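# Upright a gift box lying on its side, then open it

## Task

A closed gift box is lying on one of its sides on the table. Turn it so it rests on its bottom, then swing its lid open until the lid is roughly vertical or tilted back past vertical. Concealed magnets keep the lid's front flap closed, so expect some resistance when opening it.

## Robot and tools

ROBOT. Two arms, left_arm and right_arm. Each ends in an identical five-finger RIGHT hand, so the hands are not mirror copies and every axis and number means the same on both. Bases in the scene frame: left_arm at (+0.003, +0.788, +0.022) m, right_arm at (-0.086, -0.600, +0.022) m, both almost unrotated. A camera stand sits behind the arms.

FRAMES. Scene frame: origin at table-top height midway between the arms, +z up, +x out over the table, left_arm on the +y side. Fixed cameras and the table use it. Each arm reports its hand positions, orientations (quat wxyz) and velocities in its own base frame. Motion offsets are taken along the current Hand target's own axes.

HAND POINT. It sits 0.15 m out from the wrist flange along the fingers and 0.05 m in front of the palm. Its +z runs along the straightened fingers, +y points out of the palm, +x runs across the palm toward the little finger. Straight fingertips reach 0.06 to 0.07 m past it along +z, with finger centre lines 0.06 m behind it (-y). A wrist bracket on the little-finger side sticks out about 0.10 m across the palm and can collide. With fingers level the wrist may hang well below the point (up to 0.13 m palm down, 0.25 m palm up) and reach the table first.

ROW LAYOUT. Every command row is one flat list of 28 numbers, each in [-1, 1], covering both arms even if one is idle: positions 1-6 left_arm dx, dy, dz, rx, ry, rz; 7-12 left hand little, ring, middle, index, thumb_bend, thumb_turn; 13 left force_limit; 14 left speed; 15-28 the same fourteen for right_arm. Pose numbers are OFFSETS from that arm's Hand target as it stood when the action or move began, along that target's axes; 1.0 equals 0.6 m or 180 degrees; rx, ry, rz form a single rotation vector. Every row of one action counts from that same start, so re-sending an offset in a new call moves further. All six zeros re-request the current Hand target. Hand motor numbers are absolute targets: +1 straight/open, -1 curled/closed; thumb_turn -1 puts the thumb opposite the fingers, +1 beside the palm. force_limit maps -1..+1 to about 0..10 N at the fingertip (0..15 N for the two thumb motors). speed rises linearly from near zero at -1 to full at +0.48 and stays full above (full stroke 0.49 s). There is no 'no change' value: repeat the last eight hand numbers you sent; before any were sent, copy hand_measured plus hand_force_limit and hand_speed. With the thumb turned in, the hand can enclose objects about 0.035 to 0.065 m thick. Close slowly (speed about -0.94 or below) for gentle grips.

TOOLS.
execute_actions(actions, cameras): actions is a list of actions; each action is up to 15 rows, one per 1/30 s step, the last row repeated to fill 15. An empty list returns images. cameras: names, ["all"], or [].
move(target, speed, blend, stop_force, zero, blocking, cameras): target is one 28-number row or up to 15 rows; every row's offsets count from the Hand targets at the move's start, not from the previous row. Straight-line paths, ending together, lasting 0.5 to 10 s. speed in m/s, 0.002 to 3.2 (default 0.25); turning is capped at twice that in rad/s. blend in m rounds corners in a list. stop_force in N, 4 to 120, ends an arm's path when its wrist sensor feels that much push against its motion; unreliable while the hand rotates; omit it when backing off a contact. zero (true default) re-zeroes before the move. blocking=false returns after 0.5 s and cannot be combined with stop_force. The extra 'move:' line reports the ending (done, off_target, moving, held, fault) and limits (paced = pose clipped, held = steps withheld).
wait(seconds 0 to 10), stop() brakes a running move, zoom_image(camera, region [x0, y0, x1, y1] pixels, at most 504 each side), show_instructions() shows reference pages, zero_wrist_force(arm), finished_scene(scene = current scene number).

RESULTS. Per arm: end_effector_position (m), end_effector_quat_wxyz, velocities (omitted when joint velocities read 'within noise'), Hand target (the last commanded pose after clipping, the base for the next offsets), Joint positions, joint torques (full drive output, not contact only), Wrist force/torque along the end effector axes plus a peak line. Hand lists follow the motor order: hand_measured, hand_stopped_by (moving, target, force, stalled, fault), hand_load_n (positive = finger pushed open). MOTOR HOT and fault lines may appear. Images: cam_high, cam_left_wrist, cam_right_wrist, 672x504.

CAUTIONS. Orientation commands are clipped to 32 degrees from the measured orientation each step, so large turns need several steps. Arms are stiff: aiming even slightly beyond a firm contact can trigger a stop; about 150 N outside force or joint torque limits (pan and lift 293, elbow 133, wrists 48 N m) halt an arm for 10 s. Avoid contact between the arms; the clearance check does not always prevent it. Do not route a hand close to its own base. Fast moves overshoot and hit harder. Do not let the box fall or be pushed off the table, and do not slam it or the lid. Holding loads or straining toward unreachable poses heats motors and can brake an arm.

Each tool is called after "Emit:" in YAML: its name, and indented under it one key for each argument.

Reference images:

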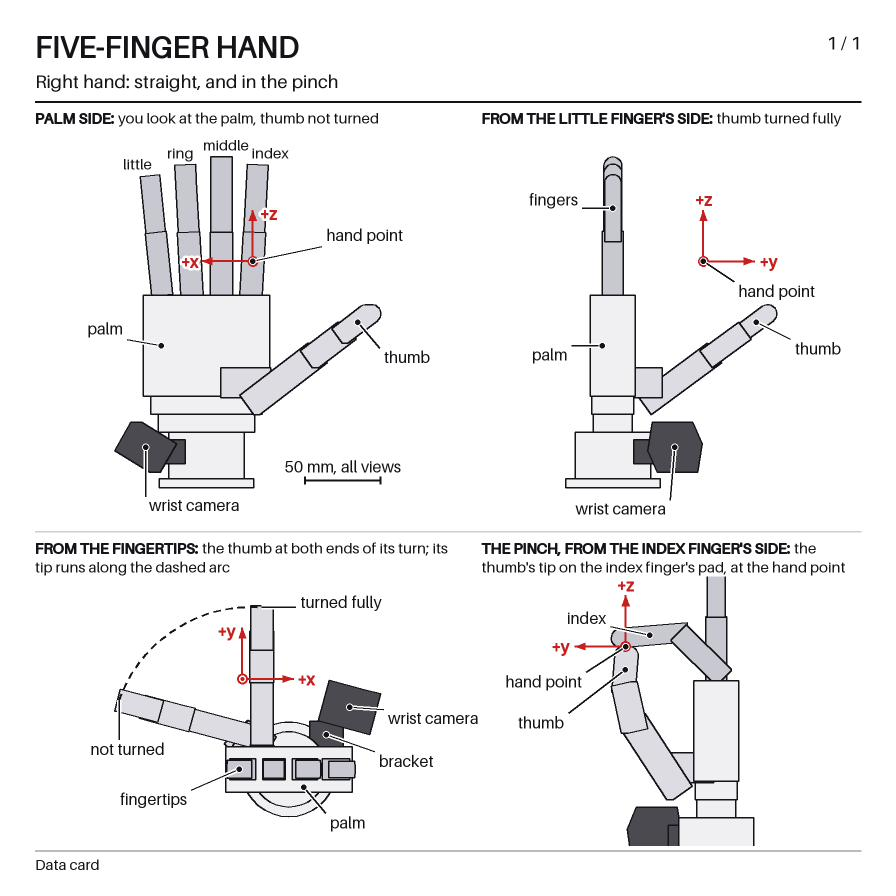

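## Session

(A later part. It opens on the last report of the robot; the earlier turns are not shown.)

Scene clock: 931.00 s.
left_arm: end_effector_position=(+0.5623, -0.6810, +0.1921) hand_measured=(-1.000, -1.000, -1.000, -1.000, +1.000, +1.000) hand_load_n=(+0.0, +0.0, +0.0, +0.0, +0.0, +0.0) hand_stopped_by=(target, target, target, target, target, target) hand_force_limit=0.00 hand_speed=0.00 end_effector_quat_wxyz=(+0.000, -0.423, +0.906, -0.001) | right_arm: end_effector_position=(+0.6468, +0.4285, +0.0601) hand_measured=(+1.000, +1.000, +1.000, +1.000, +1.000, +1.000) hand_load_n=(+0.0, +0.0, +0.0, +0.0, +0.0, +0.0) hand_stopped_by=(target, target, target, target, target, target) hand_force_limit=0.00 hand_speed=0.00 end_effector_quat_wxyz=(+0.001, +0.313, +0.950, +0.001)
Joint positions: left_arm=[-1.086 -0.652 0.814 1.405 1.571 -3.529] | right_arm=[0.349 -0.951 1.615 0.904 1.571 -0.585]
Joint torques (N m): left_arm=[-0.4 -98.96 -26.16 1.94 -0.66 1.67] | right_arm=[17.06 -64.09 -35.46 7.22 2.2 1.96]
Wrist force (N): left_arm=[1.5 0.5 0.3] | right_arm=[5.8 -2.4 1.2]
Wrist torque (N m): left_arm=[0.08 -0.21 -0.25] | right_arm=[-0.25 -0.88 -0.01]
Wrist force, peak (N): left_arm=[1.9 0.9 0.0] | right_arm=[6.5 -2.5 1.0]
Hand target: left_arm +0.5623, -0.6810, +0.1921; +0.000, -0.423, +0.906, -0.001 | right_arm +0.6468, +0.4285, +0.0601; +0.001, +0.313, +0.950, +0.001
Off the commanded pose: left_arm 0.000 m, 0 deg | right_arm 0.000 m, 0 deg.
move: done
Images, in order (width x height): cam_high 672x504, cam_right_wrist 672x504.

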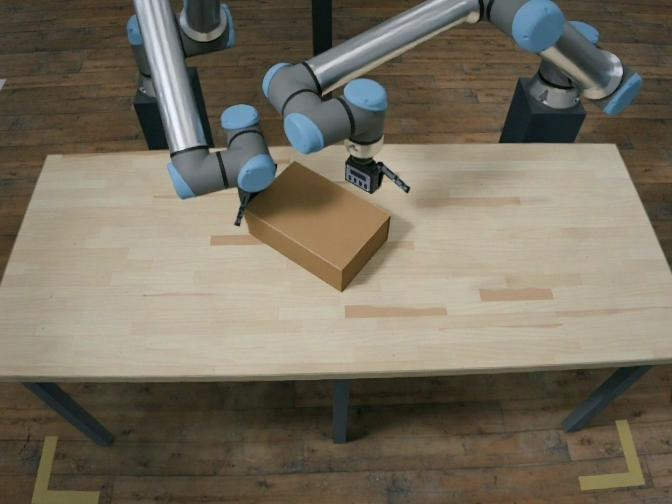

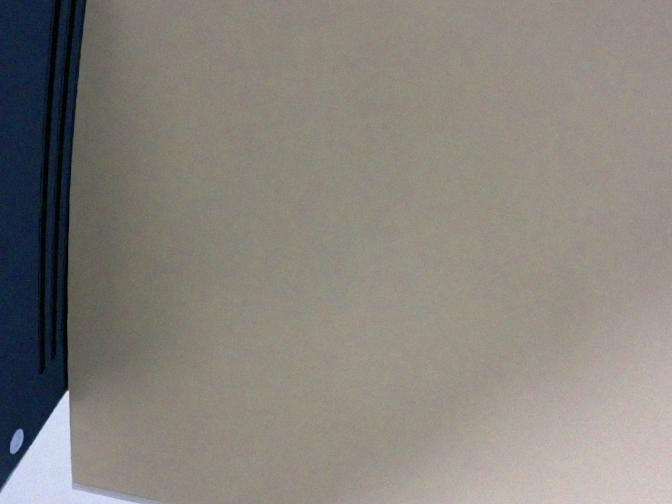

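Emit:
move:
  target: [0,-0.03,0.2,0,0,0,-1,-1,-1,-1,1,1,0,0,0,0,0,0,0,0,1,1,1,1,1,1,0,0]
  speed: 0.025
  stop_force: 30
  cameras: ["cam_high"]

Emit:
move:
  target: [0,0,0,0,0,0,-1,-1,-1,-1,1,1,0,0,-0.08,0.002,0,0,0,0,1,1,1,1,1,1,0,0]
  speed: 0.015
  stop_force: 14
  cameras: ["cam_high"]

Emit:
zoom_image:
  camera: "cam_high"
  region: [200, 120, 420, 300]

Scene clock: 943.40 s.
left_arm: end_effector_position=(+0.5735, -0.6905, +0.0960) hand_measured=(-1.000, -1.000, -1.000, -1.000, +1.000, +1.000) hand_load_n=(+0.0, -0.5, +0.0, +0.0, +0.0, +0.0) hand_stopped_by=(target, target, target, target, target, target) hand_force_limit=0.00 hand_speed=0.00 end_effector_quat_wxyz=(+0.000, -0.423, +0.906, -0.001) | right_arm: end_effector_position=(+0.6468, +0.4285, +0.0601) hand_measured=(+1.000, +1.000, +1.000, +1.000, +1.000, +1.000) hand_load_n=(+0.0, +0.0, +0.0, +0.0, +0.0, +0.0) hand_stopped_by=(target, target, target, target, target, target) hand_force_limit=0.00 hand_speed=0.00 end_effector_quat_wxyz=(+0.001, +0.313, +0.950, +0.001)
Joint positions: left_arm=[-1.08 -0.575 0.84 1.302 1.571 -3.523] | right_arm=[0.349 -0.951 1.615 0.904 1.571 -0.585]
Joint torques (N m): left_arm=[-6.07 -136.13 -51.87 6.59 1.5 -0.85] | right_arm=[16.49 -63.05 -34.79 7.28 2.15 1.93]
Wrist force (N): left_arm=[1.5 0.7 -0.1] | right_arm=[6.1 -2.3 0.6]
Wrist torque (N m): left_arm=[0.08 -0.17 -0.24] | right_arm=[-0.21 -0.92 0.00]
Wrist force, peak (N): left_arm=[1.4 1.1 -2.7] | right_arm=[6.5 -2.5 0.6]
Hand target: left_arm +0.5735, -0.6905, +0.0960; +0.000, -0.423, +0.906, -0.001 (not the last commanded pose) | right_arm +0.6468, +0.4285, +0.0601; +0.001, +0.313, +0.950, +0.001
Off the commanded pose: left_arm 0.024 m, 0 deg | right_arm 0.000 m, 0 deg.
move: held (left_arm; a check stopped the path); limits=held
pose unreachable (left arm): on one or more control steps of this call, first in action 0 (counted from 0), this arm could not follow its commanded pose, so it was not sent that pose on those steps. It may still have moved: this result reports where it is.
cause: moving toward the commanded pose would bring a part of the arm too close to another arm (a part of this arm just beyond joint 3 (elbow) and a part of the right arm just beyond its joint 5 (wrist 2), 6 mm apart when this arm was first held).
Images, in order (width x height): cam_high 672x504.

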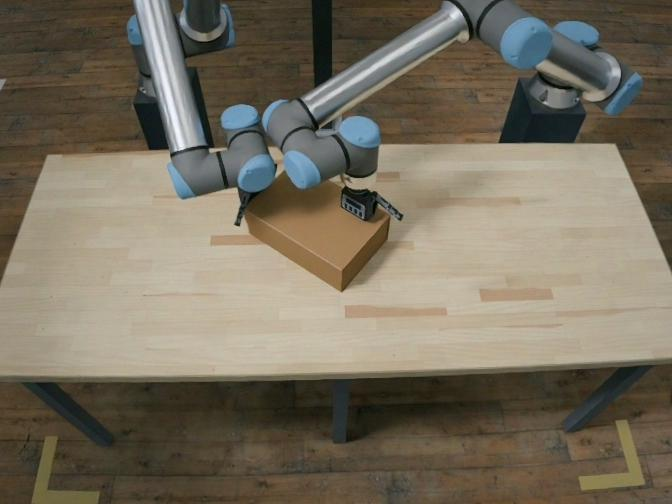

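Scene clock: 947.67 s.
left_arm: end_effector_position=(+0.5735, -0.6905, +0.0960) hand_measured=(-1.000, -1.000, -1.000, -1.000, +1.000, +1.000) hand_load_n=(+0.0, +0.0, +0.0, +0.0, +0.0, +0.0) hand_stopped_by=(target, target, target, target, target, target) hand_force_limit=0.00 hand_speed=0.00 end_effector_quat_wxyz=(+0.000, -0.423, +0.906, -0.001) | right_arm: end_effector_position=(+0.6860, +0.4009, +0.0602) hand_measured=(+1.000, +1.000, +1.000, +1.000, +1.000, +1.000) hand_load_n=(+0.0, +0.0, +0.0, +0.0, +0.0, +0.0) hand_stopped_by=(target, target, target, target, target, target) hand_force_limit=0.00 hand_speed=0.00 end_effector_quat_wxyz=(+0.001, +0.313, +0.950, +0.001)
Joint positions: left_arm=[-1.08 -0.575 0.84 1.302 1.571 -3.523] | right_arm=[0.293 -0.927 1.571 0.924 1.571 -0.64]
Joint torques (N m): left_arm=[-6.06 -138.59 -52.04 6.46 -0.77 -1.01] | right_arm=[-13.43 -65.06 -35.23 7.48 -2.9 -1.64]
Wrist force (N): left_arm=[1.7 0.8 0.0] | right_arm=[7.0 -2.2 0.7]
Wrist torque (N m): left_arm=[0.10 -0.21 -0.23] | right_arm=[-0.23 -1.02 0.37]
Wrist force, peak (N): left_arm=[1.7 0.9 0.0] | right_arm=[7.0 -2.1 0.9]
Hand target: left_arm +0.5735, -0.6905, +0.0960; +0.000, -0.423, +0.906, -0.001 | right_arm +0.6861, +0.4009, +0.0602; +0.001, +0.313, +0.950, +0.001
Off the commanded pose: left_arm 0.000 m, 0 deg | right_arm 0.000 m, 0 deg.
move: done
Images, in order (width x height): cam_high 672x504.

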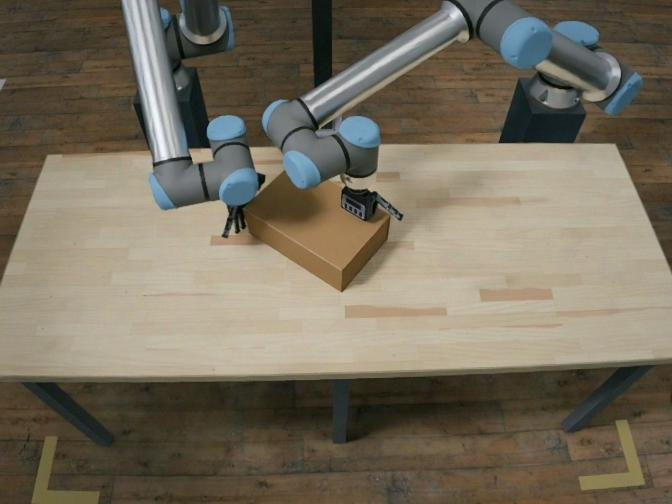

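Scaled by 2.291.

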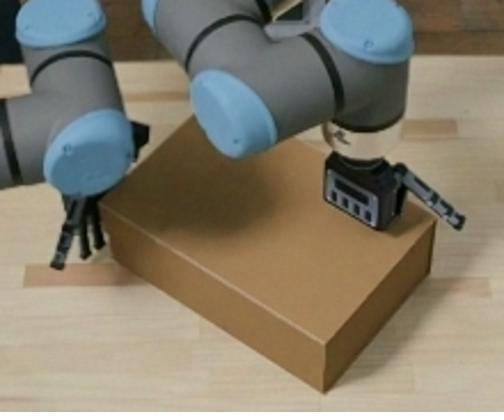

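Emit:
move:
  target:
    - [-0.1,0,0,0,0,0,-1,-1,-1,-1,1,1,0,0,0,-0.1,0,0,0,0,1,1,1,1,1,1,0,0]
    - [-0.1,0,0,0,0,0,-1,-1,-1,-1,1,1,0,0,0.075,-0.1,-0.077,0,0,0,1,1,1,0.3,1,1,0,0]
  speed: 0.15
  cameras: ["cam_high","cam_right_wrist"]

Emit:
zoom_image:
  camera: "cam_high"
  region: [180, 120, 330, 280]

Scene clock: 961.37 s.
left_arm: end_effector_position=(+0.6121, -0.6446, +0.0959) hand_measured=(-1.000, -1.000, -1.000, -1.000, +1.000, +1.000) hand_load_n=(+0.0, +0.0, +0.0, +0.0, +0.0, +0.0) hand_stopped_by=(target, target, target, target, target, target) hand_force_limit=0.00 hand_speed=0.00 end_effector_quat_wxyz=(+0.000, -0.423, +0.906, -0.001) | right_arm: end_effector_position=(+0.6140, +0.3794, +0.1062) hand_measured=(+1.000, +1.000, +1.000, +0.300, +1.000, +1.000) hand_load_n=(+0.0, +0.0, +0.0, +0.5, +0.0, +0.0) hand_stopped_by=(target, target, target, target, target, target) hand_force_limit=0.00 hand_speed=0.00 end_effector_quat_wxyz=(+0.001, +0.313, +0.950, +0.001)
Joint positions: left_arm=[-1.02 -0.596 0.881 1.282 1.571 -3.463] | right_arm=[0.294 -1.07 1.718 0.92 1.571 -0.64]
Joint torques (N m): left_arm=[14.1 -134.33 -24.34 2.03 2.83 1.99] | right_arm=[18.38 -75.84 -23.01 7.47 2.19 2.02]
Wrist force (N): left_arm=[1.7 0.4 -0.3] | right_arm=[6.1 -1.2 0.6]
Wrist torque (N m): left_arm=[0.10 -0.18 -0.21] | right_arm=[-0.22 -0.94 0.08]
Wrist force, peak (N): left_arm=[2.6 0.5 0.2] | right_arm=[7.2 -1.9 1.3]
Hand target: left_arm +0.6121, -0.6446, +0.0959; +0.000, -0.423, +0.906, -0.001 | right_arm +0.6140, +0.3794, +0.1062; +0.001, +0.313, +0.950, +0.001
Off the commanded pose: left_arm 0.000 m, 0 deg | right_arm 0.000 m, 0 deg.
move: done
Images, in order (width x height): cam_high 672x504, cam_right_wrist 672x504.

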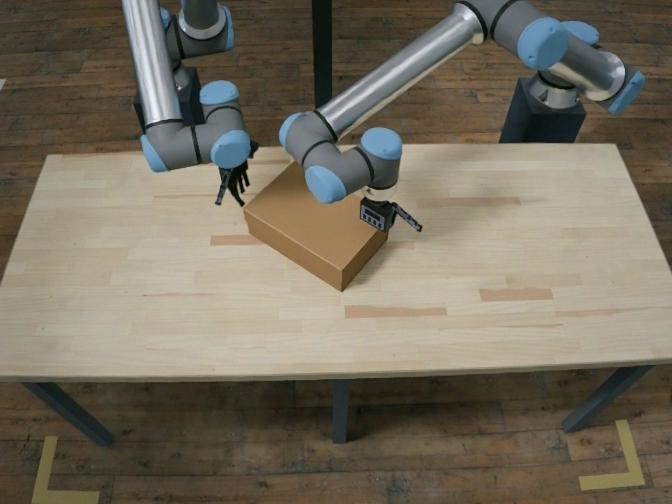

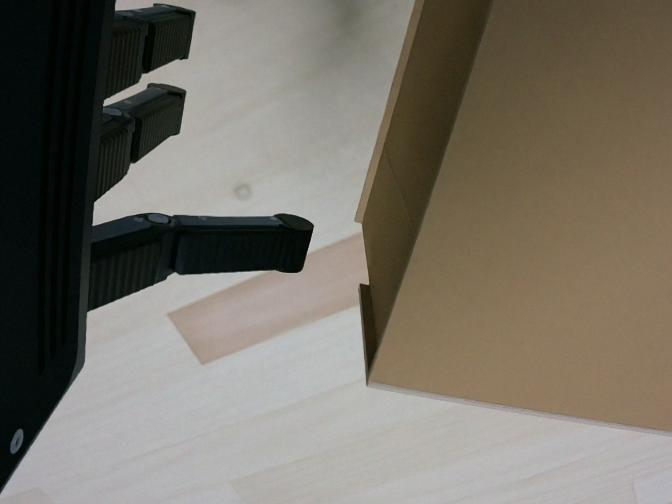

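Scaled by 3.150.

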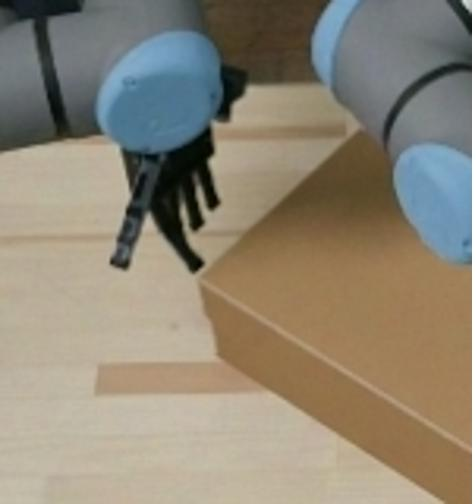

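Emit:
move:
  target: [0,0,0,0,0,0,-1,-1,-1,-1,1,1,0,0,0,0.06,0,0,0,0,1,1,1,0.3,1,1,0,0]
  speed: 0.02
  stop_force: 4
  cameras: ["cam_right_wrist"]

Scene clock: 968.83 s.
left_arm: end_effector_position=(+0.6121, -0.6446, +0.0959) hand_measured=(-1.000, -1.000, -1.000, -1.000, +1.000, +1.000) hand_load_n=(+0.0, +0.0, +0.0, +0.0, +0.0, +0.0) hand_stopped_by=(target, target, target, target, target, target) hand_force_limit=0.00 hand_speed=0.00 end_effector_quat_wxyz=(+0.000, -0.423, +0.906, -0.001) | right_arm: end_effector_position=(+0.6355, +0.4084, +0.1063) hand_measured=(+1.000, +1.000, +1.000, +0.300, +1.000, +1.000) hand_load_n=(+0.0, +0.0, +0.0, +0.5, +0.0, +0.0) hand_stopped_by=(target, target, target, target, target, target) hand_force_limit=0.00 hand_speed=0.00 end_effector_quat_wxyz=(+0.001, +0.313, +0.950, +0.001)
Joint positions: left_arm=[-1.02 -0.596 0.881 1.282 1.571 -3.463] | right_arm=[0.326 -1.024 1.641 0.951 1.571 -0.607]
Joint torques (N m): left_arm=[15.3 -137.43 -24.56 1.92 2.44 1.89] | right_arm=[17.84 -59.57 -36.19 7.26 2.29 2.15]
Wrist force (N): left_arm=[1.8 0.4 -0.2] | right_arm=[5.6 -2.0 -0.6]
Wrist torque (N m): left_arm=[0.08 -0.20 -0.21] | right_arm=[-0.01 -0.95 0.12]
Wrist force, peak (N): left_arm=[2.1 0.6 -0.3] | right_arm=[7.0 -1.3 1.7]
Hand target: left_arm +0.6121, -0.6446, +0.0959; +0.000, -0.423, +0.906, -0.001 | right_arm +0.6355, +0.4084, +0.1063; +0.001, +0.313, +0.950, +0.001
Off the commanded pose: left_arm 0.000 m, 0 deg | right_arm 0.000 m, 0 deg.
move: done
Images, in order (width x height): cam_right_wrist 672x504.

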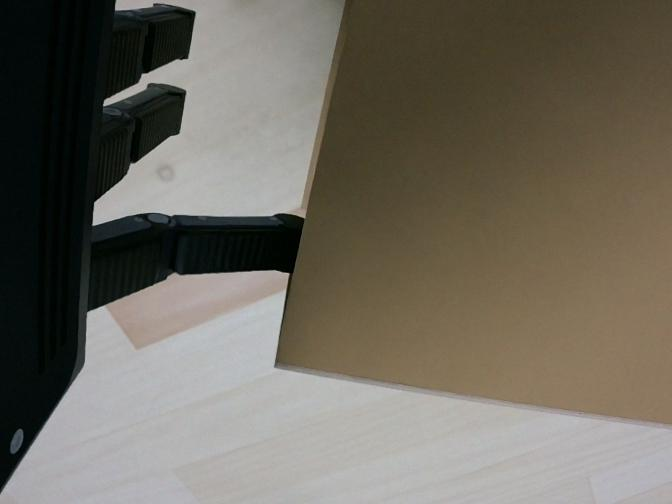

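Emit:
move:
  target: [0.03,0,0.12,0,0,0,-1,-1,-1,-1,1,1,0,0,0,0.012,0,0,0,0,1,1,1,0.3,1,1,0,0]
  speed: 0.02
  stop_force: 30
  cameras: ["cam_high","cam_right_wrist"]

Scene clock: 977.30 s.
left_arm: end_effector_position=(+0.6117, -0.6451, +0.0932) hand_measured=(-1.000, -1.000, -1.000, -1.000, +1.000, +1.000) hand_load_n=(-6.0, -2.5, -2.0, +0.0, +0.0, +0.0) hand_stopped_by=(target, target, target, target, target, target) hand_force_limit=0.00 hand_speed=0.00 end_effector_quat_wxyz=(+0.000, -0.423, +0.906, -0.002) | right_arm: end_effector_position=(+0.6397, +0.4142, +0.1063) hand_measured=(+1.000, +1.000, +1.000, +0.300, +1.000, +1.000) hand_load_n=(+0.0, +0.0, +0.0, +5.5, +0.0, +0.0) hand_stopped_by=(target, target, target, target, target, target) hand_force_limit=0.00 hand_speed=0.00 end_effector_quat_wxyz=(+0.001, +0.313, +0.950, +0.001)
Joint positions: left_arm=[-1.021 -0.594 0.883 1.279 1.571 -3.464] | right_arm=[0.332 -1.015 1.625 0.958 1.571 -0.601]
Joint torques (N m): left_arm=[6.58 -107.67 -39.82 -3.73 2.5 1.35] | right_arm=[27.48 -54.11 -37.95 3.11 -4.27 0.76]
Wrist force (N): left_arm=[-5.7 5.4 -28.8] | right_arm=[-2.5 -19.8 -11.5]
Wrist torque (N m): left_arm=[0.99 1.10 -0.08] | right_arm=[0.75 -1.34 0.06]
Wrist force, peak (N): left_arm=[-10.4 -0.7 -40.7] | right_arm=[-3.1 -20.8 -12.3]
Hand target: left_arm +0.6117, -0.6451, +0.0932; +0.000, -0.423, +0.906, -0.002 (not the last commanded pose) | right_arm +0.6398, +0.4142, +0.1063; +0.001, +0.313, +0.950, +0.001
Off the commanded pose: left_arm 0.071 m, 0 deg | right_arm 0.000 m, 0 deg.
move: contact (left_arm)
Images, in order (width x height): cam_high 672x504, cam_right_wrist 672x504.

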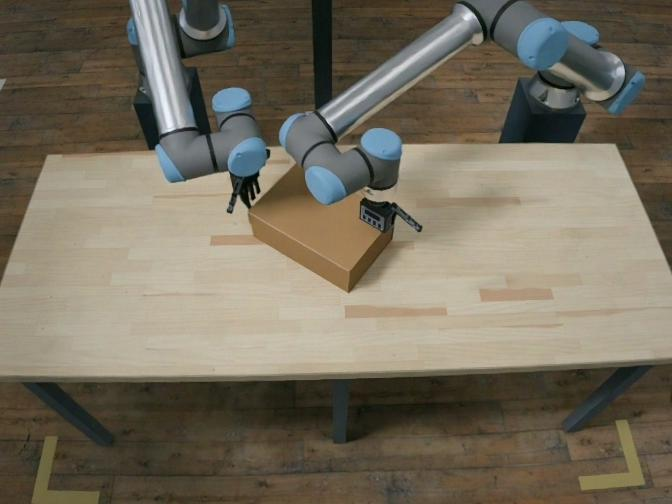

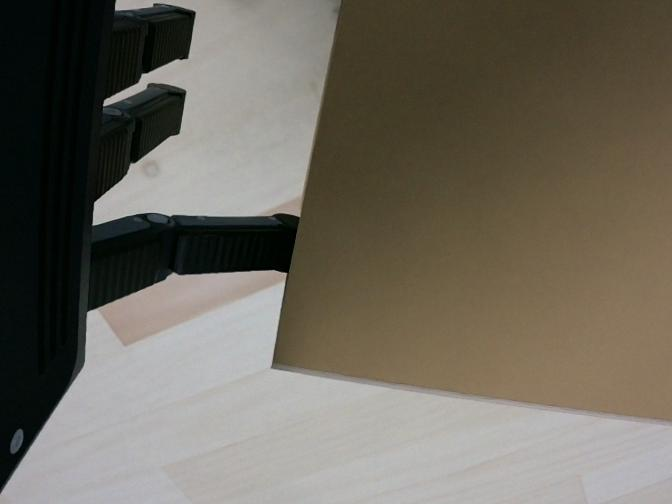

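Emit:
move:
  target:
    - [0,0,0,0,0,0,-1,-1,-1,-1,1,1,0,0,0,-0.0012,0,0,0,0,1,1,1,0.3,1,1,0,0]
    - [0,0,0,0,0,0,-1,-1,-1,-1,1,1,0,0,-0.06,-0.0012,0,0,0,0,1,1,1,0.3,1,1,0,0]
  speed: 0.012
  stop_force: 25
  cameras: ["cam_high","cam_right_wrist"]

Emit:
zoom_image:
  camera: "cam_high"
  region: [180, 120, 330, 280]

Scene clock: 986.27 s.
left_arm: end_effector_position=(+0.6117, -0.6451, +0.0932) hand_measured=(-1.000, -1.000, -1.000, -1.000, +1.000, +1.000) hand_load_n=(-5.0, -2.5, -2.0, +0.0, +0.0, +0.0) hand_stopped_by=(target, target, target, target, target, target) hand_force_limit=0.00 hand_speed=0.00 end_effector_quat_wxyz=(+0.000, -0.423, +0.906, -0.002) | right_arm: end_effector_position=(+0.6683, +0.3922, +0.1064) hand_measured=(+1.000, +1.000, +1.000, +0.300, +1.000, +1.000) hand_load_n=(+0.0, +0.0, +0.0, +0.0, +0.0, +0.0) hand_stopped_by=(target, target, target, target, target, target) hand_force_limit=0.00 hand_speed=0.00 end_effector_quat_wxyz=(+0.001, +0.313, +0.950, +0.001)
Joint positions: left_arm=[-1.021 -0.594 0.883 1.279 1.571 -3.464] | right_arm=[0.289 -0.998 1.596 0.97 1.571 -0.645]
Joint torques (N m): left_arm=[1.41 -106.45 -34.96 1.67 -2.72 1.18] | right_arm=[-11.19 -63.44 -36.01 7.73 -2.42 -1.67]
Wrist force (N): left_arm=[3.9 0.6 -29.5] | right_arm=[5.7 -0.8 0.8]
Wrist torque (N m): left_arm=[0.98 1.07 -0.08] | right_arm=[-0.18 -0.90 0.38]
Wrist force, peak (N): left_arm=[-5.6 5.6 -30.1] | right_arm=[-2.6 -20.2 -11.7]
Hand target: left_arm +0.6117, -0.6451, +0.0932; +0.000, -0.423, +0.906, -0.002 | right_arm +0.6683, +0.3922, +0.1064; +0.001, +0.313, +0.950, +0.001
Off the commanded pose: left_arm 0.000 m, 0 deg | right_arm 0.000 m, 0 deg.
move: done
Images, in order (width x height): cam_high 672x504, cam_right_wrist 672x504.

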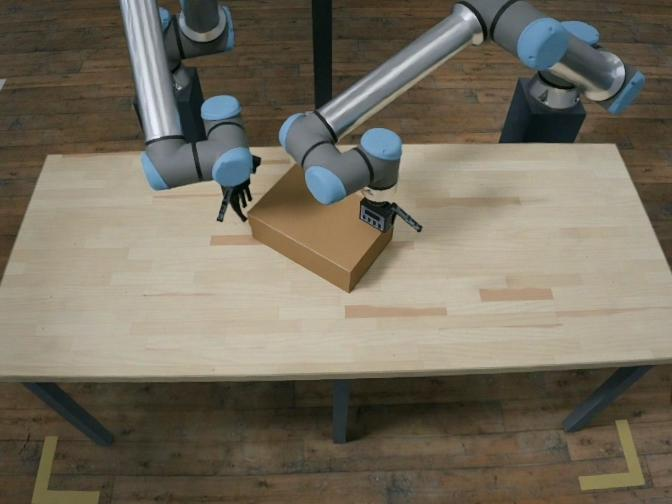

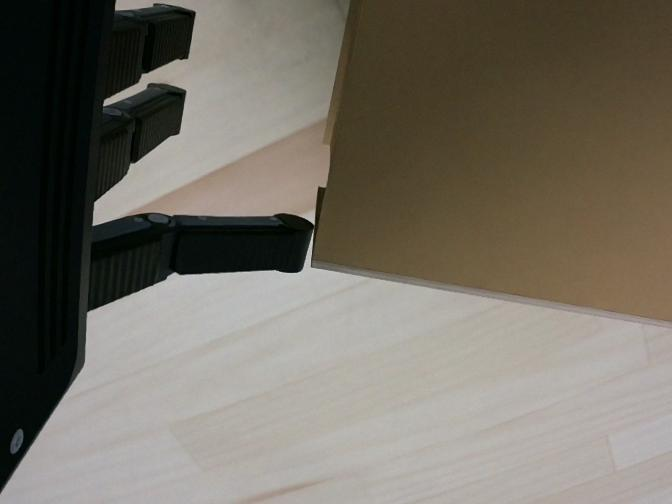

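Scaled by 3.150.

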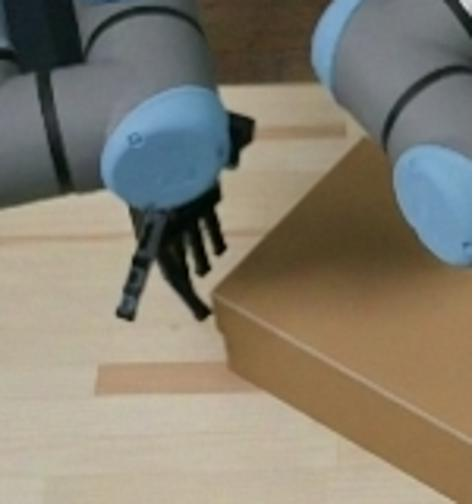

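Emit:
move:
  target:
    - [0,0,0,0,0,0,-1,-1,-1,-1,1,1,0,0,0,-0.05,0,0,0,0,1,1,1,0.3,1,1,0,0]
    - [0,0,0,0,0,0,-1,-1,-1,-1,1,1,0,0,0.055,-0.05,0,0,0,0.012,1,1,1,0.3,1,1,0,0]
  speed: 0.1

Emit:
move:
  target: [0,0,0,0,0,0,-1,-1,-1,-1,1,1,0,0,0,0.12,0,0,0,0,1,1,1,0.3,1,1,0,0]
  speed: 0.012
  stop_force: 12
  cameras: ["cam_right_wrist"]

Emit:
move:
  target: [0,0,0,0,0,0,-1,-1,-1,-1,1,1,0,0,-0.02,0.0015,0,0,0,0,1,1,1,0.3,1,1,0,0]
  speed: 0.01
  cameras: ["cam_right_wrist"]

Scene clock: 995.23 s.
left_arm: end_effector_position=(+0.6117, -0.6451, +0.0932) hand_measured=(-1.000, -1.000, -1.000, -1.000, +1.000, +1.000) hand_load_n=(-5.0, -3.0, -2.0, +0.0, -0.5, +0.0) hand_stopped_by=(target, target, target, target, target, target) hand_force_limit=0.00 hand_speed=0.00 end_effector_quat_wxyz=(+0.000, -0.423, +0.906, -0.002) | right_arm: end_effector_position=(+0.6240, +0.3876, +0.1062) hand_measured=(+1.000, +1.000, +1.000, +0.300, +1.000, +1.000) hand_load_n=(-0.5, +0.0, +0.0, +0.0, +0.0, +0.0) hand_stopped_by=(target, target, target, target, target, target) hand_force_limit=0.00 hand_speed=0.00 end_effector_quat_wxyz=(+0.001, +0.331, +0.944, +0.001)
Joint positions: left_arm=[-1.021 -0.594 0.883 1.279 1.571 -3.464] | right_arm=[0.305 -1.052 1.688 0.932 1.571 -0.591]
Joint torques (N m): left_arm=[-2.15 -106.24 -29.9 1.61 -2.87 0.85] | right_arm=[16.93 -76.52 -23.22 1.14 2.69 1.77]
Wrist force (N): left_arm=[3.8 0.7 -29.4] | right_arm=[5.2 -1.0 1.3]
Wrist torque (N m): left_arm=[1.00 1.08 -0.09] | right_arm=[-0.22 -0.81 0.04]
Wrist force, peak (N): left_arm=[3.7 0.4 -30.2] | right_arm=[6.4 -0.8 1.5]
Hand target: left_arm +0.6117, -0.6451, +0.0932; +0.000, -0.423, +0.906, -0.002 | right_arm +0.6239, +0.3877, +0.1062; +0.001, +0.331, +0.944, +0.001
Off the commanded pose: left_arm 0.000 m, 0 deg | right_arm 0.000 m, 0 deg.
move: done

Scene clock: 999.23 s.
left_arm: end_effector_position=(+0.6117, -0.6451, +0.0932) hand_measured=(-1.000, -1.000, -1.000, -1.000, +1.000, +1.000) hand_load_n=(-5.5, -3.0, -2.0, +0.0, +0.0, +0.0) hand_stopped_by=(target, target, target, target, target, target) hand_force_limit=0.00 hand_speed=0.00 end_effector_quat_wxyz=(+0.000, -0.423, +0.906, -0.002) | right_arm: end_effector_position=(+0.6445, +0.4134, +0.1063) hand_measured=(+1.000, +1.000, +1.000, +0.300, +1.000, +1.000) hand_load_n=(+0.0, +0.0, +0.0, +4.0, +0.0, +0.0) hand_stopped_by=(target, target, target, target, target, target) hand_force_limit=0.00 hand_speed=0.00 end_effector_quat_wxyz=(+0.001, +0.331, +0.944, +0.001)
Joint positions: left_arm=[-1.021 -0.594 0.883 1.279 1.571 -3.464] | right_arm=[0.333 -1.009 1.616 0.961 1.571 -0.563]
Joint torques (N m): left_arm=[-3.41 -105.57 -26.7 -3.55 1.53 0.74] | right_arm=[-7.21 -80.33 -23.3 0.02 -4.89 -2.07]
Wrist force (N): left_arm=[-5.5 4.7 -29.1] | right_arm=[0.5 -6.4 -0.9]
Wrist torque (N m): left_arm=[0.94 1.13 -0.14] | right_arm=[0.18 -0.97 0.04]
Wrist force, peak (N): left_arm=[-5.4 5.0 -29.8] | right_arm=[-2.0 -14.0 -6.4]
Hand target: left_arm +0.6117, -0.6451, +0.0932; +0.000, -0.423, +0.906, -0.002 | right_arm +0.6445, +0.4134, +0.1063; +0.001, +0.331, +0.944, +0.001 (not the last commanded pose)
Off the commanded pose: left_arm 0.000 m, 0 deg | right_arm 0.039 m, 0 deg.
move: contact (right_arm)
Images, in order (width x height): cam_right_wrist 672x504.

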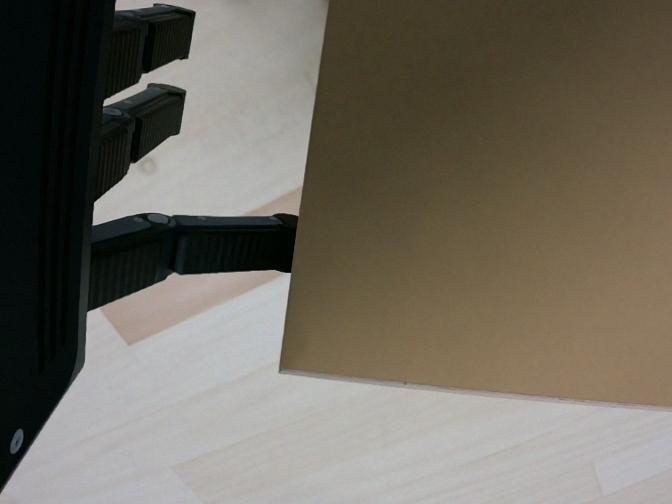

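Scene clock: 1000.67 s.
left_arm: end_effector_position=(+0.6117, -0.6451, +0.0932) hand_measured=(-1.000, -1.000, -1.000, -1.000, +1.000, +1.000) hand_load_n=(-5.0, -3.5, -2.0, +0.0, +0.0, +0.0) hand_stopped_by=(target, target, target, target, target, target) hand_force_limit=0.00 hand_speed=0.00 end_effector_quat_wxyz=(+0.000, -0.423, +0.906, -0.002) | right_arm: end_effector_position=(+0.6541, +0.4068, +0.1064) hand_measured=(+1.000, +1.000, +1.000, +0.300, +1.000, +1.000) hand_load_n=(+0.0, +0.5, +0.0, +0.0, +0.0, +0.0) hand_stopped_by=(target, target, target, target, target, target) hand_force_limit=0.00 hand_speed=0.00 end_effector_quat_wxyz=(+0.001, +0.331, +0.944, +0.001)
Joint positions: left_arm=[-1.021 -0.594 0.883 1.279 1.571 -3.464] | right_arm=[0.319 -1.003 1.605 0.966 1.571 -0.577]
Joint torques (N m): left_arm=[-3.88 -104.14 -25.3 0.07 1.78 0.63] | right_arm=[-13.46 -62.58 -35.79 7.45 2.08 -1.6]
Wrist force (N): left_arm=[0.9 2.8 -29.7] | right_arm=[4.8 -0.8 1.0]
Wrist torque (N m): left_arm=[0.96 1.09 -0.09] | right_arm=[-0.16 -0.74 0.33]
Wrist force, peak (N): left_arm=[-5.4 5.2 -29.3] | right_arm=[5.5 -6.0 -1.3]
Hand target: left_arm +0.6117, -0.6451, +0.0932; +0.000, -0.423, +0.906, -0.002 | right_arm +0.6544, +0.4066, +0.1064; +0.001, +0.331, +0.944, +0.001
Off the commanded pose: left_arm 0.000 m, 0 deg | right_arm 0.000 m, 0 deg.
move: done
Images, in order (width x height): cam_right_wrist 672x504.

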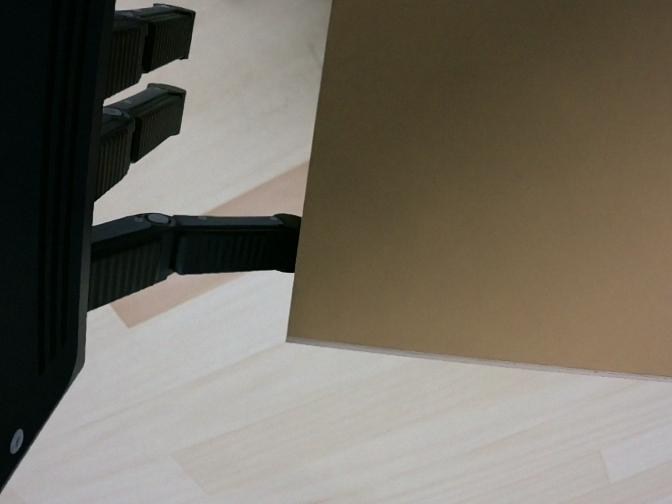

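Emit:
move:
  target: [0,0,0,0,0,0,-1,-1,-1,-1,1,1,0,0,0,0.03,0,0,0,0,1,1,1,0.3,1,1,0,0]
  speed: 0.01
  stop_force: 12

Emit:
move:
  target: [0,0,0,0,0,0,-1,-1,-1,-1,1,1,0,0,-0.03,0.004,0,0,0,0,1,1,1,0.3,1,1,0,0]
  speed: 0.01
  cameras: ["cam_right_wrist"]

Scene clock: 1008.07 s.
left_arm: end_effector_position=(+0.6117, -0.6451, +0.0932) hand_measured=(-1.000, -1.000, -1.000, -1.000, +1.000, +1.000) hand_load_n=(-5.5, -3.0, -2.0, +0.5, +0.0, +0.0) hand_stopped_by=(target, target, target, target, target, target) hand_force_limit=0.00 hand_speed=0.00 end_effector_quat_wxyz=(+0.000, -0.423, +0.906, -0.002) | right_arm: end_effector_position=(+0.6556, +0.4079, +0.1064) hand_measured=(+1.000, +1.000, +1.000, +0.300, +1.000, +1.000) hand_load_n=(+0.0, +0.0, +0.0, +4.0, +0.0, +0.0) hand_stopped_by=(target, target, target, target, target, target) hand_force_limit=0.00 hand_speed=0.00 end_effector_quat_wxyz=(+0.001, +0.331, +0.944, +0.001)
Joint positions: left_arm=[-1.021 -0.594 0.883 1.279 1.571 -3.464] | right_arm=[0.32 -1.001 1.601 0.968 1.571 -0.576]
Joint torques (N m): left_arm=[-7.33 -103.87 -20.86 -0.9 1.75 0.47] | right_arm=[-4.42 -77.99 -24.09 -0.51 -5.87 -2.55]
Wrist force (N): left_arm=[-5.1 5.3 -29.1] | right_arm=[-1.3 -9.5 -3.8]
Wrist torque (N m): left_arm=[1.00 1.12 -0.10] | right_arm=[0.26 -0.98 -0.01]
Wrist force, peak (N): left_arm=[-4.9 5.3 -29.9] | right_arm=[-1.9 -14.8 -6.8]
Hand target: left_arm +0.6117, -0.6451, +0.0932; +0.000, -0.423, +0.906, -0.002 | right_arm +0.6556, +0.4079, +0.1064; +0.001, +0.331, +0.944, +0.001 (not the last commanded pose)
Off the commanded pose: left_arm 0.000 m, 0 deg | right_arm 0.016 m, 0 deg.
move: contact (right_arm)

Scene clock: 1010.10 s.
left_arm: end_effector_position=(+0.6117, -0.6451, +0.0932) hand_measured=(-1.000, -1.000, -1.000, -1.000, +1.000, +1.000) hand_load_n=(-4.5, -3.0, -2.0, +0.0, +0.0, +0.0) hand_stopped_by=(target, target, target, target, target, target) hand_force_limit=0.00 hand_speed=0.00 end_effector_quat_wxyz=(+0.000, -0.423, +0.906, -0.002) | right_arm: end_effector_position=(+0.6708, +0.3987, +0.1064) hand_measured=(+1.000, +1.000, +1.000, +0.300, +1.000, +1.000) hand_load_n=(+0.0, +0.0, +0.0, +1.5, +0.0, +0.0) hand_stopped_by=(target, target, target, target, target, target) hand_force_limit=0.00 hand_speed=0.00 end_effector_quat_wxyz=(+0.001, +0.331, +0.944, +0.001)
Joint positions: left_arm=[-1.021 -0.594 0.883 1.279 1.571 -3.464] | right_arm=[0.3 -0.989 1.582 0.976 1.571 -0.595]
Joint torques (N m): left_arm=[-2.91 -103.54 -19.23 0.09 0.02 0.09] | right_arm=[-10.38 -64.26 -38.15 7 -2.03 -1.77]
Wrist force (N): left_arm=[2.7 0.7 -29.4] | right_arm=[5.8 -2.1 0.9]
Wrist torque (N m): left_arm=[0.97 1.11 -0.15] | right_arm=[-0.12 -0.71 0.35]
Wrist force, peak (N): left_arm=[-4.3 5.6 -29.7] | right_arm=[-1.5 -9.4 -4.3]
Hand target: left_arm +0.6117, -0.6451, +0.0932; +0.000, -0.423, +0.906, -0.002 | right_arm +0.6712, +0.3985, +0.1064; +0.001, +0.331, +0.944, +0.001
Off the commanded pose: left_arm 0.000 m, 0 deg | right_arm 0.000 m, 0 deg.
move: done
Images, in order (width x height): cam_right_wrist 672x504.

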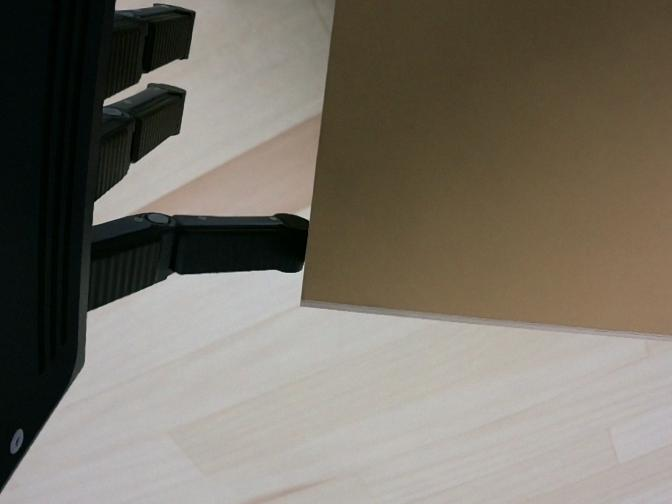

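Emit:
move:
  target:
    - [0,0,0,0,0,0,-1,-1,-1,-1,1,1,0,0,0,-0.04,0,0,0,0,1,1,1,0.3,1,1,0,0]
    - [0,0,0,0,0,0,-1,-1,-1,-1,1,1,0,0,0.025,-0.04,0,0,0,-0.067,1,1,1,0.3,1,1,0,0]
  speed: 0.1

Emit:
move:
  target: [0,0,0,0,0,0,-1,-1,-1,-1,1,1,0,0,0,0.12,0,0,0,0,1,1,1,0.3,1,1,0,0]
  speed: 0.012
  stop_force: 12
  cameras: ["cam_right_wrist"]

Emit:
move:
  target: [0,0,0,0,0,0,-1,-1,-1,-1,1,1,0,0,-0.06,0.001,0,0,0,0,1,1,1,0.3,1,1,0,0]
  speed: 0.01
  stop_force: 15
  cameras: ["cam_high","cam_right_wrist"]

Scene clock: 1019.13 s.
left_arm: end_effector_position=(+0.6117, -0.6451, +0.0932) hand_measured=(-1.000, -1.000, -1.000, -1.000, +1.000, +1.000) hand_load_n=(-5.0, -3.0, -2.0, +0.0, +0.0, +0.0) hand_stopped_by=(target, target, target, target, target, target) hand_force_limit=0.00 hand_speed=0.00 end_effector_quat_wxyz=(+0.000, -0.423, +0.906, -0.002) | right_arm: end_effector_position=(+0.6445, +0.3891, +0.1063) hand_measured=(+1.000, +1.000, +1.000, +0.300, +1.000, +1.000) hand_load_n=(+0.0, +0.0, +0.0, +0.0, -0.5, +0.0) hand_stopped_by=(target, target, target, target, target, target) hand_force_limit=0.00 hand_speed=0.00 end_effector_quat_wxyz=(+0.001, +0.230, +0.973, +0.001)
Joint positions: left_arm=[-1.021 -0.594 0.883 1.279 1.571 -3.464] | right_arm=[0.278 -1.028 1.647 0.949 1.571 -0.828]
Joint torques (N m): left_arm=[12.34 -102.86 -13.98 1.78 -2.49 0.17] | right_arm=[-12 -78.17 -22.67 0.97 -2.48 -2.02]
Wrist force (N): left_arm=[3.0 0.8 -29.2] | right_arm=[4.8 -1.0 1.0]
Wrist torque (N m): left_arm=[0.97 1.09 -0.12] | right_arm=[-0.22 -0.76 0.34]
Wrist force, peak (N): left_arm=[3.3 1.1 -30.1] | right_arm=[6.7 -2.5 0.4]
Hand target: left_arm +0.6117, -0.6451, +0.0932; +0.000, -0.423, +0.906, -0.002 | right_arm +0.6445, +0.3891, +0.1063; +0.001, +0.230, +0.973, +0.001
Off the commanded pose: left_arm 0.000 m, 0 deg | right_arm 0.000 m, 0 deg.
move: done

Scene clock: 1022.47 s.
left_arm: end_effector_position=(+0.6117, -0.6451, +0.0932) hand_measured=(-1.000, -1.000, -1.000, -1.000, +1.000, +1.000) hand_load_n=(-6.0, -3.0, -2.0, +0.0, +0.0, +0.0) hand_stopped_by=(target, target, target, target, target, target) hand_force_limit=0.00 hand_speed=0.00 end_effector_quat_wxyz=(+0.000, -0.423, +0.906, -0.002) | right_arm: end_effector_position=(+0.6558, +0.4117, +0.1064) hand_measured=(+1.000, +1.000, +1.000, +0.300, +1.000, +1.000) hand_load_n=(-0.5, +0.0, +0.0, +4.0, +0.0, +0.0) hand_stopped_by=(target, target, target, target, target, target) hand_force_limit=0.00 hand_speed=0.00 end_effector_quat_wxyz=(+0.001, +0.230, +0.973, +0.001)
Joint positions: left_arm=[-1.021 -0.594 0.883 1.279 1.571 -3.464] | right_arm=[0.305 -0.998 1.597 0.97 1.571 -0.801]
Joint torques (N m): left_arm=[-5.72 -102.29 -24.82 -3.17 -1.25 0.14] | right_arm=[-8.37 -80.4 -24.07 0.3 -4.15 -2.15]
Wrist force (N): left_arm=[-3.5 4.8 -29.6] | right_arm=[2.1 -6.1 -1.0]
Wrist torque (N m): left_arm=[1.01 1.12 -0.10] | right_arm=[0.11 -0.80 0.07]
Wrist force, peak (N): left_arm=[-3.4 4.4 -30.2] | right_arm=[0.0 -14.5 -7.2]
Hand target: left_arm +0.6117, -0.6451, +0.0932; +0.000, -0.423, +0.906, -0.002 | right_arm +0.6558, +0.4117, +0.1064; +0.001, +0.230, +0.973, +0.001 (not the last commanded pose)
Off the commanded pose: left_arm 0.000 m, 0 deg | right_arm 0.047 m, 0 deg.
move: contact (right_arm)
Images, in order (width x height): cam_right_wrist 672x504.

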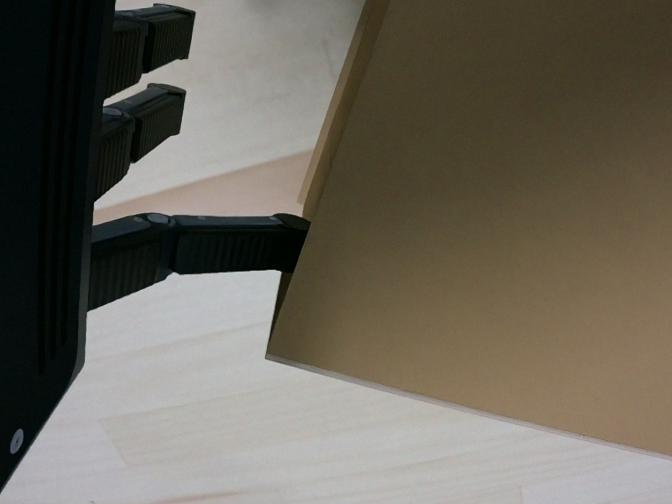

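Scene clock: 1027.07 s.
left_arm: end_effector_position=(+0.6117, -0.6451, +0.0932) hand_measured=(-1.000, -1.000, -1.000, -1.000, +1.000, +1.000) hand_load_n=(-4.5, -2.5, -2.0, +0.0, +0.0, +0.0) hand_stopped_by=(target, target, target, target, target, target) hand_force_limit=0.00 hand_speed=0.00 end_effector_quat_wxyz=(+0.000, -0.423, +0.906, -0.002) | right_arm: end_effector_position=(+0.6882, +0.3961, +0.1065) hand_measured=(+1.000, +1.000, +1.000, +0.300, +1.000, +1.000) hand_load_n=(+0.0, +0.0, +0.0, +1.5, +0.0, +0.0) hand_stopped_by=(target, target, target, target, target, target) hand_force_limit=0.00 hand_speed=0.00 end_effector_quat_wxyz=(+0.001, +0.230, +0.973, +0.001)
Joint positions: left_arm=[-1.021 -0.594 0.883 1.279 1.571 -3.464] | right_arm=[0.27 -0.97 1.548 0.99 1.571 -0.836]
Joint torques (N m): left_arm=[3.8 -101.18 -31.45 1.57 1.21 -0.37] | right_arm=[-11.41 -66.52 -37.63 7.17 -2.6 -1.69]
Wrist force (N): left_arm=[3.1 0.8 -29.6] | right_arm=[6.7 -2.4 0.5]
Wrist torque (N m): left_arm=[0.99 1.11 -0.14] | right_arm=[-0.06 -0.78 0.37]
Wrist force, peak (N): left_arm=[-3.6 4.9 -29.9] | right_arm=[8.8 0.9 0.8]
Hand target: left_arm +0.6117, -0.6451, +0.0932; +0.000, -0.423, +0.906, -0.002 | right_arm +0.6882, +0.3961, +0.1065; +0.001, +0.230, +0.973, +0.001
Off the commanded pose: left_arm 0.000 m, 0 deg | right_arm 0.000 m, 0 deg.
move: done
Images, in order (width x height): cam_high 672x504, cam_right_wrist 672x504.

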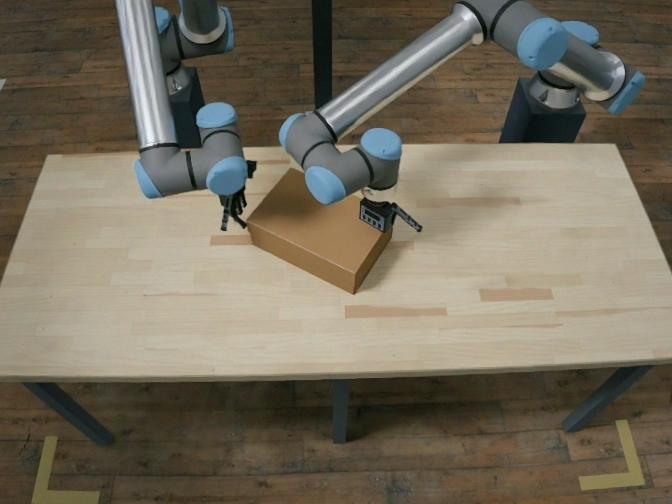

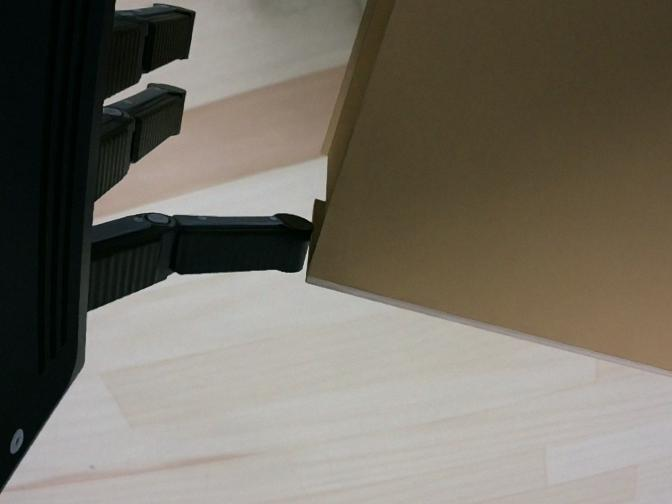

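Emit:
move:
  target:
    - [0,0,0,0,0,0,-1,-1,-1,-1,1,1,0,0,0,-0.15,0,0,0,0,1,1,1,1,1,1,0,0]
  speed: 0.2

Emit:
move:
  target: [0,0,0,0,0,0,-1,-1,-1,-1,1,1,0,0,0,0,0.25,0,0,0,1,1,1,1,1,1,0,0]
  speed: 0.02
  stop_force: 5
  cameras: ["cam_high"]

Scene clock: 1053.90 s.
left_arm: end_effector_position=(+0.6117, -0.6451, +0.0932) hand_measured=(-1.000, -1.000, -1.000, -1.000, +1.000, +1.000) hand_load_n=(-4.5, -3.0, -2.0, +0.0, +0.0, +0.0) hand_stopped_by=(target, target, target, target, target, target) hand_force_limit=0.00 hand_speed=0.00 end_effector_quat_wxyz=(+0.000, -0.423, +0.906, -0.002) | right_arm: end_effector_position=(+0.6480, +0.3159, +0.1063) hand_measured=(+1.000, +1.000, +1.000, +1.000, +1.000, +1.000) hand_load_n=(+0.0, +0.0, +0.0, +0.0, -0.5, +0.0) hand_stopped_by=(target, target, target, target, target, target) hand_force_limit=0.00 hand_speed=0.00 end_effector_quat_wxyz=(+0.001, +0.230, +0.973, +0.001)
Joint positions: left_arm=[-1.021 -0.594 0.883 1.279 1.571 -3.464] | right_arm=[0.166 -1.07 1.717 0.921 1.571 -0.94]
Joint torques (N m): left_arm=[10.88 -100.26 -18.64 1.6 1.24 -0.17] | right_arm=[-11.48 -76.78 -22.7 0.96 -2.56 -1.85]
Wrist force (N): left_arm=[3.6 0.4 -29.7] | right_arm=[4.8 -1.4 1.0]
Wrist torque (N m): left_arm=[0.97 1.07 -0.13] | right_arm=[-0.26 -0.74 0.30]
Wrist force, peak (N): left_arm=[3.0 0.6 -30.0] | right_arm=[7.1 -2.6 0.7]
Hand target: left_arm +0.6117, -0.6451, +0.0932; +0.000, -0.423, +0.906, -0.002 | right_arm +0.6479, +0.3157, +0.1063; +0.001, +0.230, +0.973, +0.001
Off the commanded pose: left_arm 0.000 m, 0 deg | right_arm 0.000 m, 0 deg.
move: done

Scene clock: 1058.10 s.
left_arm: end_effector_position=(+0.6117, -0.6451, +0.0932) hand_measured=(-1.000, -1.000, -1.000, -1.000, +1.000, +1.000) hand_load_n=(-5.0, -3.0, -2.0, +0.0, +0.0, +0.0) hand_stopped_by=(target, target, target, target, target, target) hand_force_limit=0.00 hand_speed=0.00 end_effector_quat_wxyz=(+0.000, -0.423, +0.906, -0.002) | right_arm: end_effector_position=(+0.6481, +0.3157, +0.0488) hand_measured=(+1.000, +1.000, +1.000, +1.000, +1.000, +1.000) hand_load_n=(+0.0, +0.0, +0.0, +0.0, +0.0, +0.0) hand_stopped_by=(target, target, target, target, target, target) hand_force_limit=0.00 hand_speed=0.00 end_effector_quat_wxyz=(+0.001, +0.230, +0.973, +0.001)
Joint positions: left_arm=[-1.021 -0.594 0.883 1.279 1.571 -3.464] | right_arm=[0.166 -1.01 1.745 0.833 1.571 -0.941]
Joint torques (N m): left_arm=[12.18 -99.26 -12.78 1.45 1.3 -0.54] | right_arm=[-9.97 -74.78 -31.94 7.06 -2.47 -1.67]
Wrist force (N): left_arm=[3.2 0.2 -29.3] | right_arm=[5.4 -0.7 -3.9]
Wrist torque (N m): left_arm=[0.93 1.12 -0.15] | right_arm=[0.12 -0.75 0.36]
Wrist force, peak (N): left_arm=[3.5 0.6 -29.9] | right_arm=[6.2 -1.8 -27.6]
Hand target: left_arm +0.6117, -0.6451, +0.0932; +0.000, -0.423, +0.906, -0.002 | right_arm +0.6481, +0.3157, +0.0488; +0.001, +0.230, +0.973, +0.001 (not the last commanded pose)
Off the commanded pose: left_arm 0.000 m, 0 deg | right_arm 0.092 m, 0 deg.
move: contact (right_arm)
Images, in order (width x height): cam_high 672x504.

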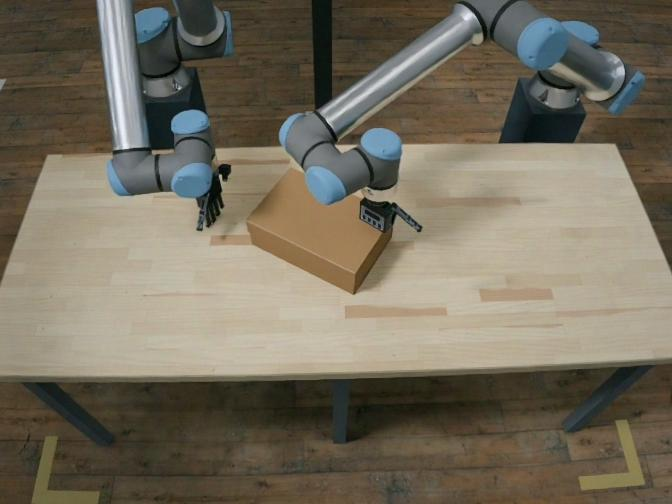

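Emit:
move:
  target:
    - [0,0,0,0,0,0,-1,-1,-1,-1,1,1,0,0,0,0,-0.069,0,0,0,1,1,1,0.3,1,1,0,0]
    - [0,0,0,0,0,0,-1,-1,-1,-1,1,1,0,0,0.032,0.115,-0.069,0,0,0,1,1,1,0.3,1,1,0,0]
  speed: 0.15

Emit:
move:
  target: [0,0,0,0,0,0,-1,-1,-1,-1,1,1,0,0,0,0.12,0,0,0,0,1,1,1,0.3,1,1,0,0]
  speed: 0.012
  stop_force: 25
  cameras: ["cam_right_wrist"]

Scene clock: 1073.53 s.
left_arm: end_effector_position=(+0.6117, -0.6451, +0.0932) hand_measured=(-1.000, -1.000, -1.000, -1.000, +1.000, +1.000) hand_load_n=(-5.0, -2.5, -1.5, +0.0, +0.0, +0.0) hand_stopped_by=(target, target, target, target, target, target) hand_force_limit=0.00 hand_speed=0.00 end_effector_quat_wxyz=(+0.000, -0.423, +0.906, -0.002) | right_arm: end_effector_position=(+0.6616, +0.3857, +0.0903) hand_measured=(+1.000, +1.000, +1.000, +0.300, +1.000, +1.000) hand_load_n=(+0.0, +0.0, +0.0, +0.0, +0.0, +0.0) hand_stopped_by=(target, target, target, target, target, target) hand_force_limit=0.00 hand_speed=0.00 end_effector_quat_wxyz=(+0.001, +0.230, +0.973, +0.001)
Joint positions: left_arm=[-1.021 -0.594 0.883 1.279 1.571 -3.464] | right_arm=[0.266 -0.994 1.625 0.938 1.571 -0.84]
Joint torques (N m): left_arm=[12.16 -98.02 -12.17 1.46 1.15 -0.37] | right_arm=[16.1 -63.49 -35.34 7.77 2.52 1.6]
Wrist force (N): left_arm=[3.3 0.5 -29.3] | right_arm=[5.2 -0.6 0.9]
Wrist torque (N m): left_arm=[1.01 1.10 -0.13] | right_arm=[-0.16 -0.82 0.06]
Wrist force, peak (N): left_arm=[3.3 0.8 -30.1] | right_arm=[5.6 -1.3 -3.6]
Hand target: left_arm +0.6117, -0.6451, +0.0932; +0.000, -0.423, +0.906, -0.002 | right_arm +0.6617, +0.3860, +0.0903; +0.001, +0.230, +0.973, +0.001
Off the commanded pose: left_arm 0.000 m, 0 deg | right_arm 0.000 m, 0 deg.
move: done

Scene clock: 1080.63 s.
left_arm: end_effector_position=(+0.6117, -0.6451, +0.0932) hand_measured=(-1.000, -1.000, -1.000, -1.000, +1.000, +1.000) hand_load_n=(-5.5, -3.0, -2.0, -2.0, -0.5, +0.0) hand_stopped_by=(target, target, target, target, target, target) hand_force_limit=0.00 hand_speed=0.00 end_effector_quat_wxyz=(+0.000, -0.423, +0.906, -0.002) | right_arm: end_effector_position=(+0.6940, +0.4503, +0.0904) hand_measured=(+1.000, +1.000, +1.000, +0.300, +1.000, +1.000) hand_load_n=(+0.0, +0.0, +0.0, +5.0, +0.0, +0.0) hand_stopped_by=(target, target, target, target, target, target) hand_force_limit=0.00 hand_speed=0.00 end_effector_quat_wxyz=(+0.001, +0.230, +0.973, +0.001)
Joint positions: left_arm=[-1.021 -0.594 0.883 1.279 1.571 -3.464] | right_arm=[0.339 -0.91 1.476 1.002 1.571 -0.767]
Joint torques (N m): left_arm=[-12.77 -97.31 -39.9 -4.92 1 -0.5] | right_arm=[28.53 -61.35 -36.08 2.68 -6.19 0.71]
Wrist force (N): left_arm=[-6.1 6.9 -34.2] | right_arm=[-5.2 -19.3 -11.4]
Wrist torque (N m): left_arm=[1.09 1.15 -0.07] | right_arm=[0.74 -1.15 -0.03]
Wrist force, peak (N): left_arm=[-6.1 7.9 -34.9] | right_arm=[-4.6 -24.4 -15.2]
Hand target: left_arm +0.6117, -0.6451, +0.0932; +0.000, -0.423, +0.906, -0.002 | right_arm +0.6940, +0.4503, +0.0904; +0.001, +0.230, +0.973, +0.001
Off the commanded pose: left_arm 0.000 m, 0 deg | right_arm 0.000 m, 0 deg.
move: done
Images, in order (width x height): cam_right_wrist 672x504.

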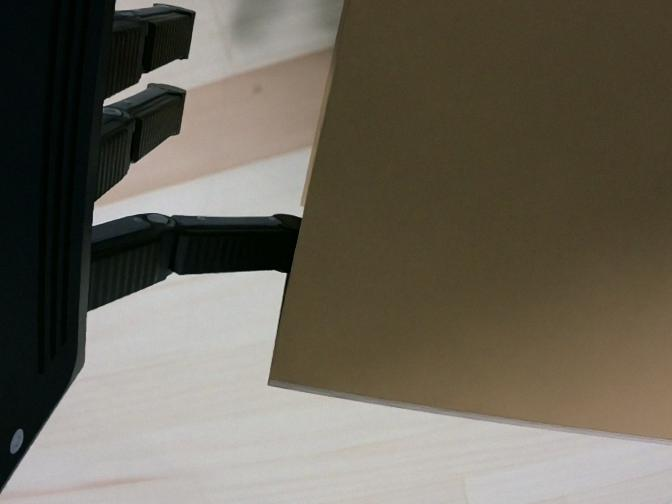

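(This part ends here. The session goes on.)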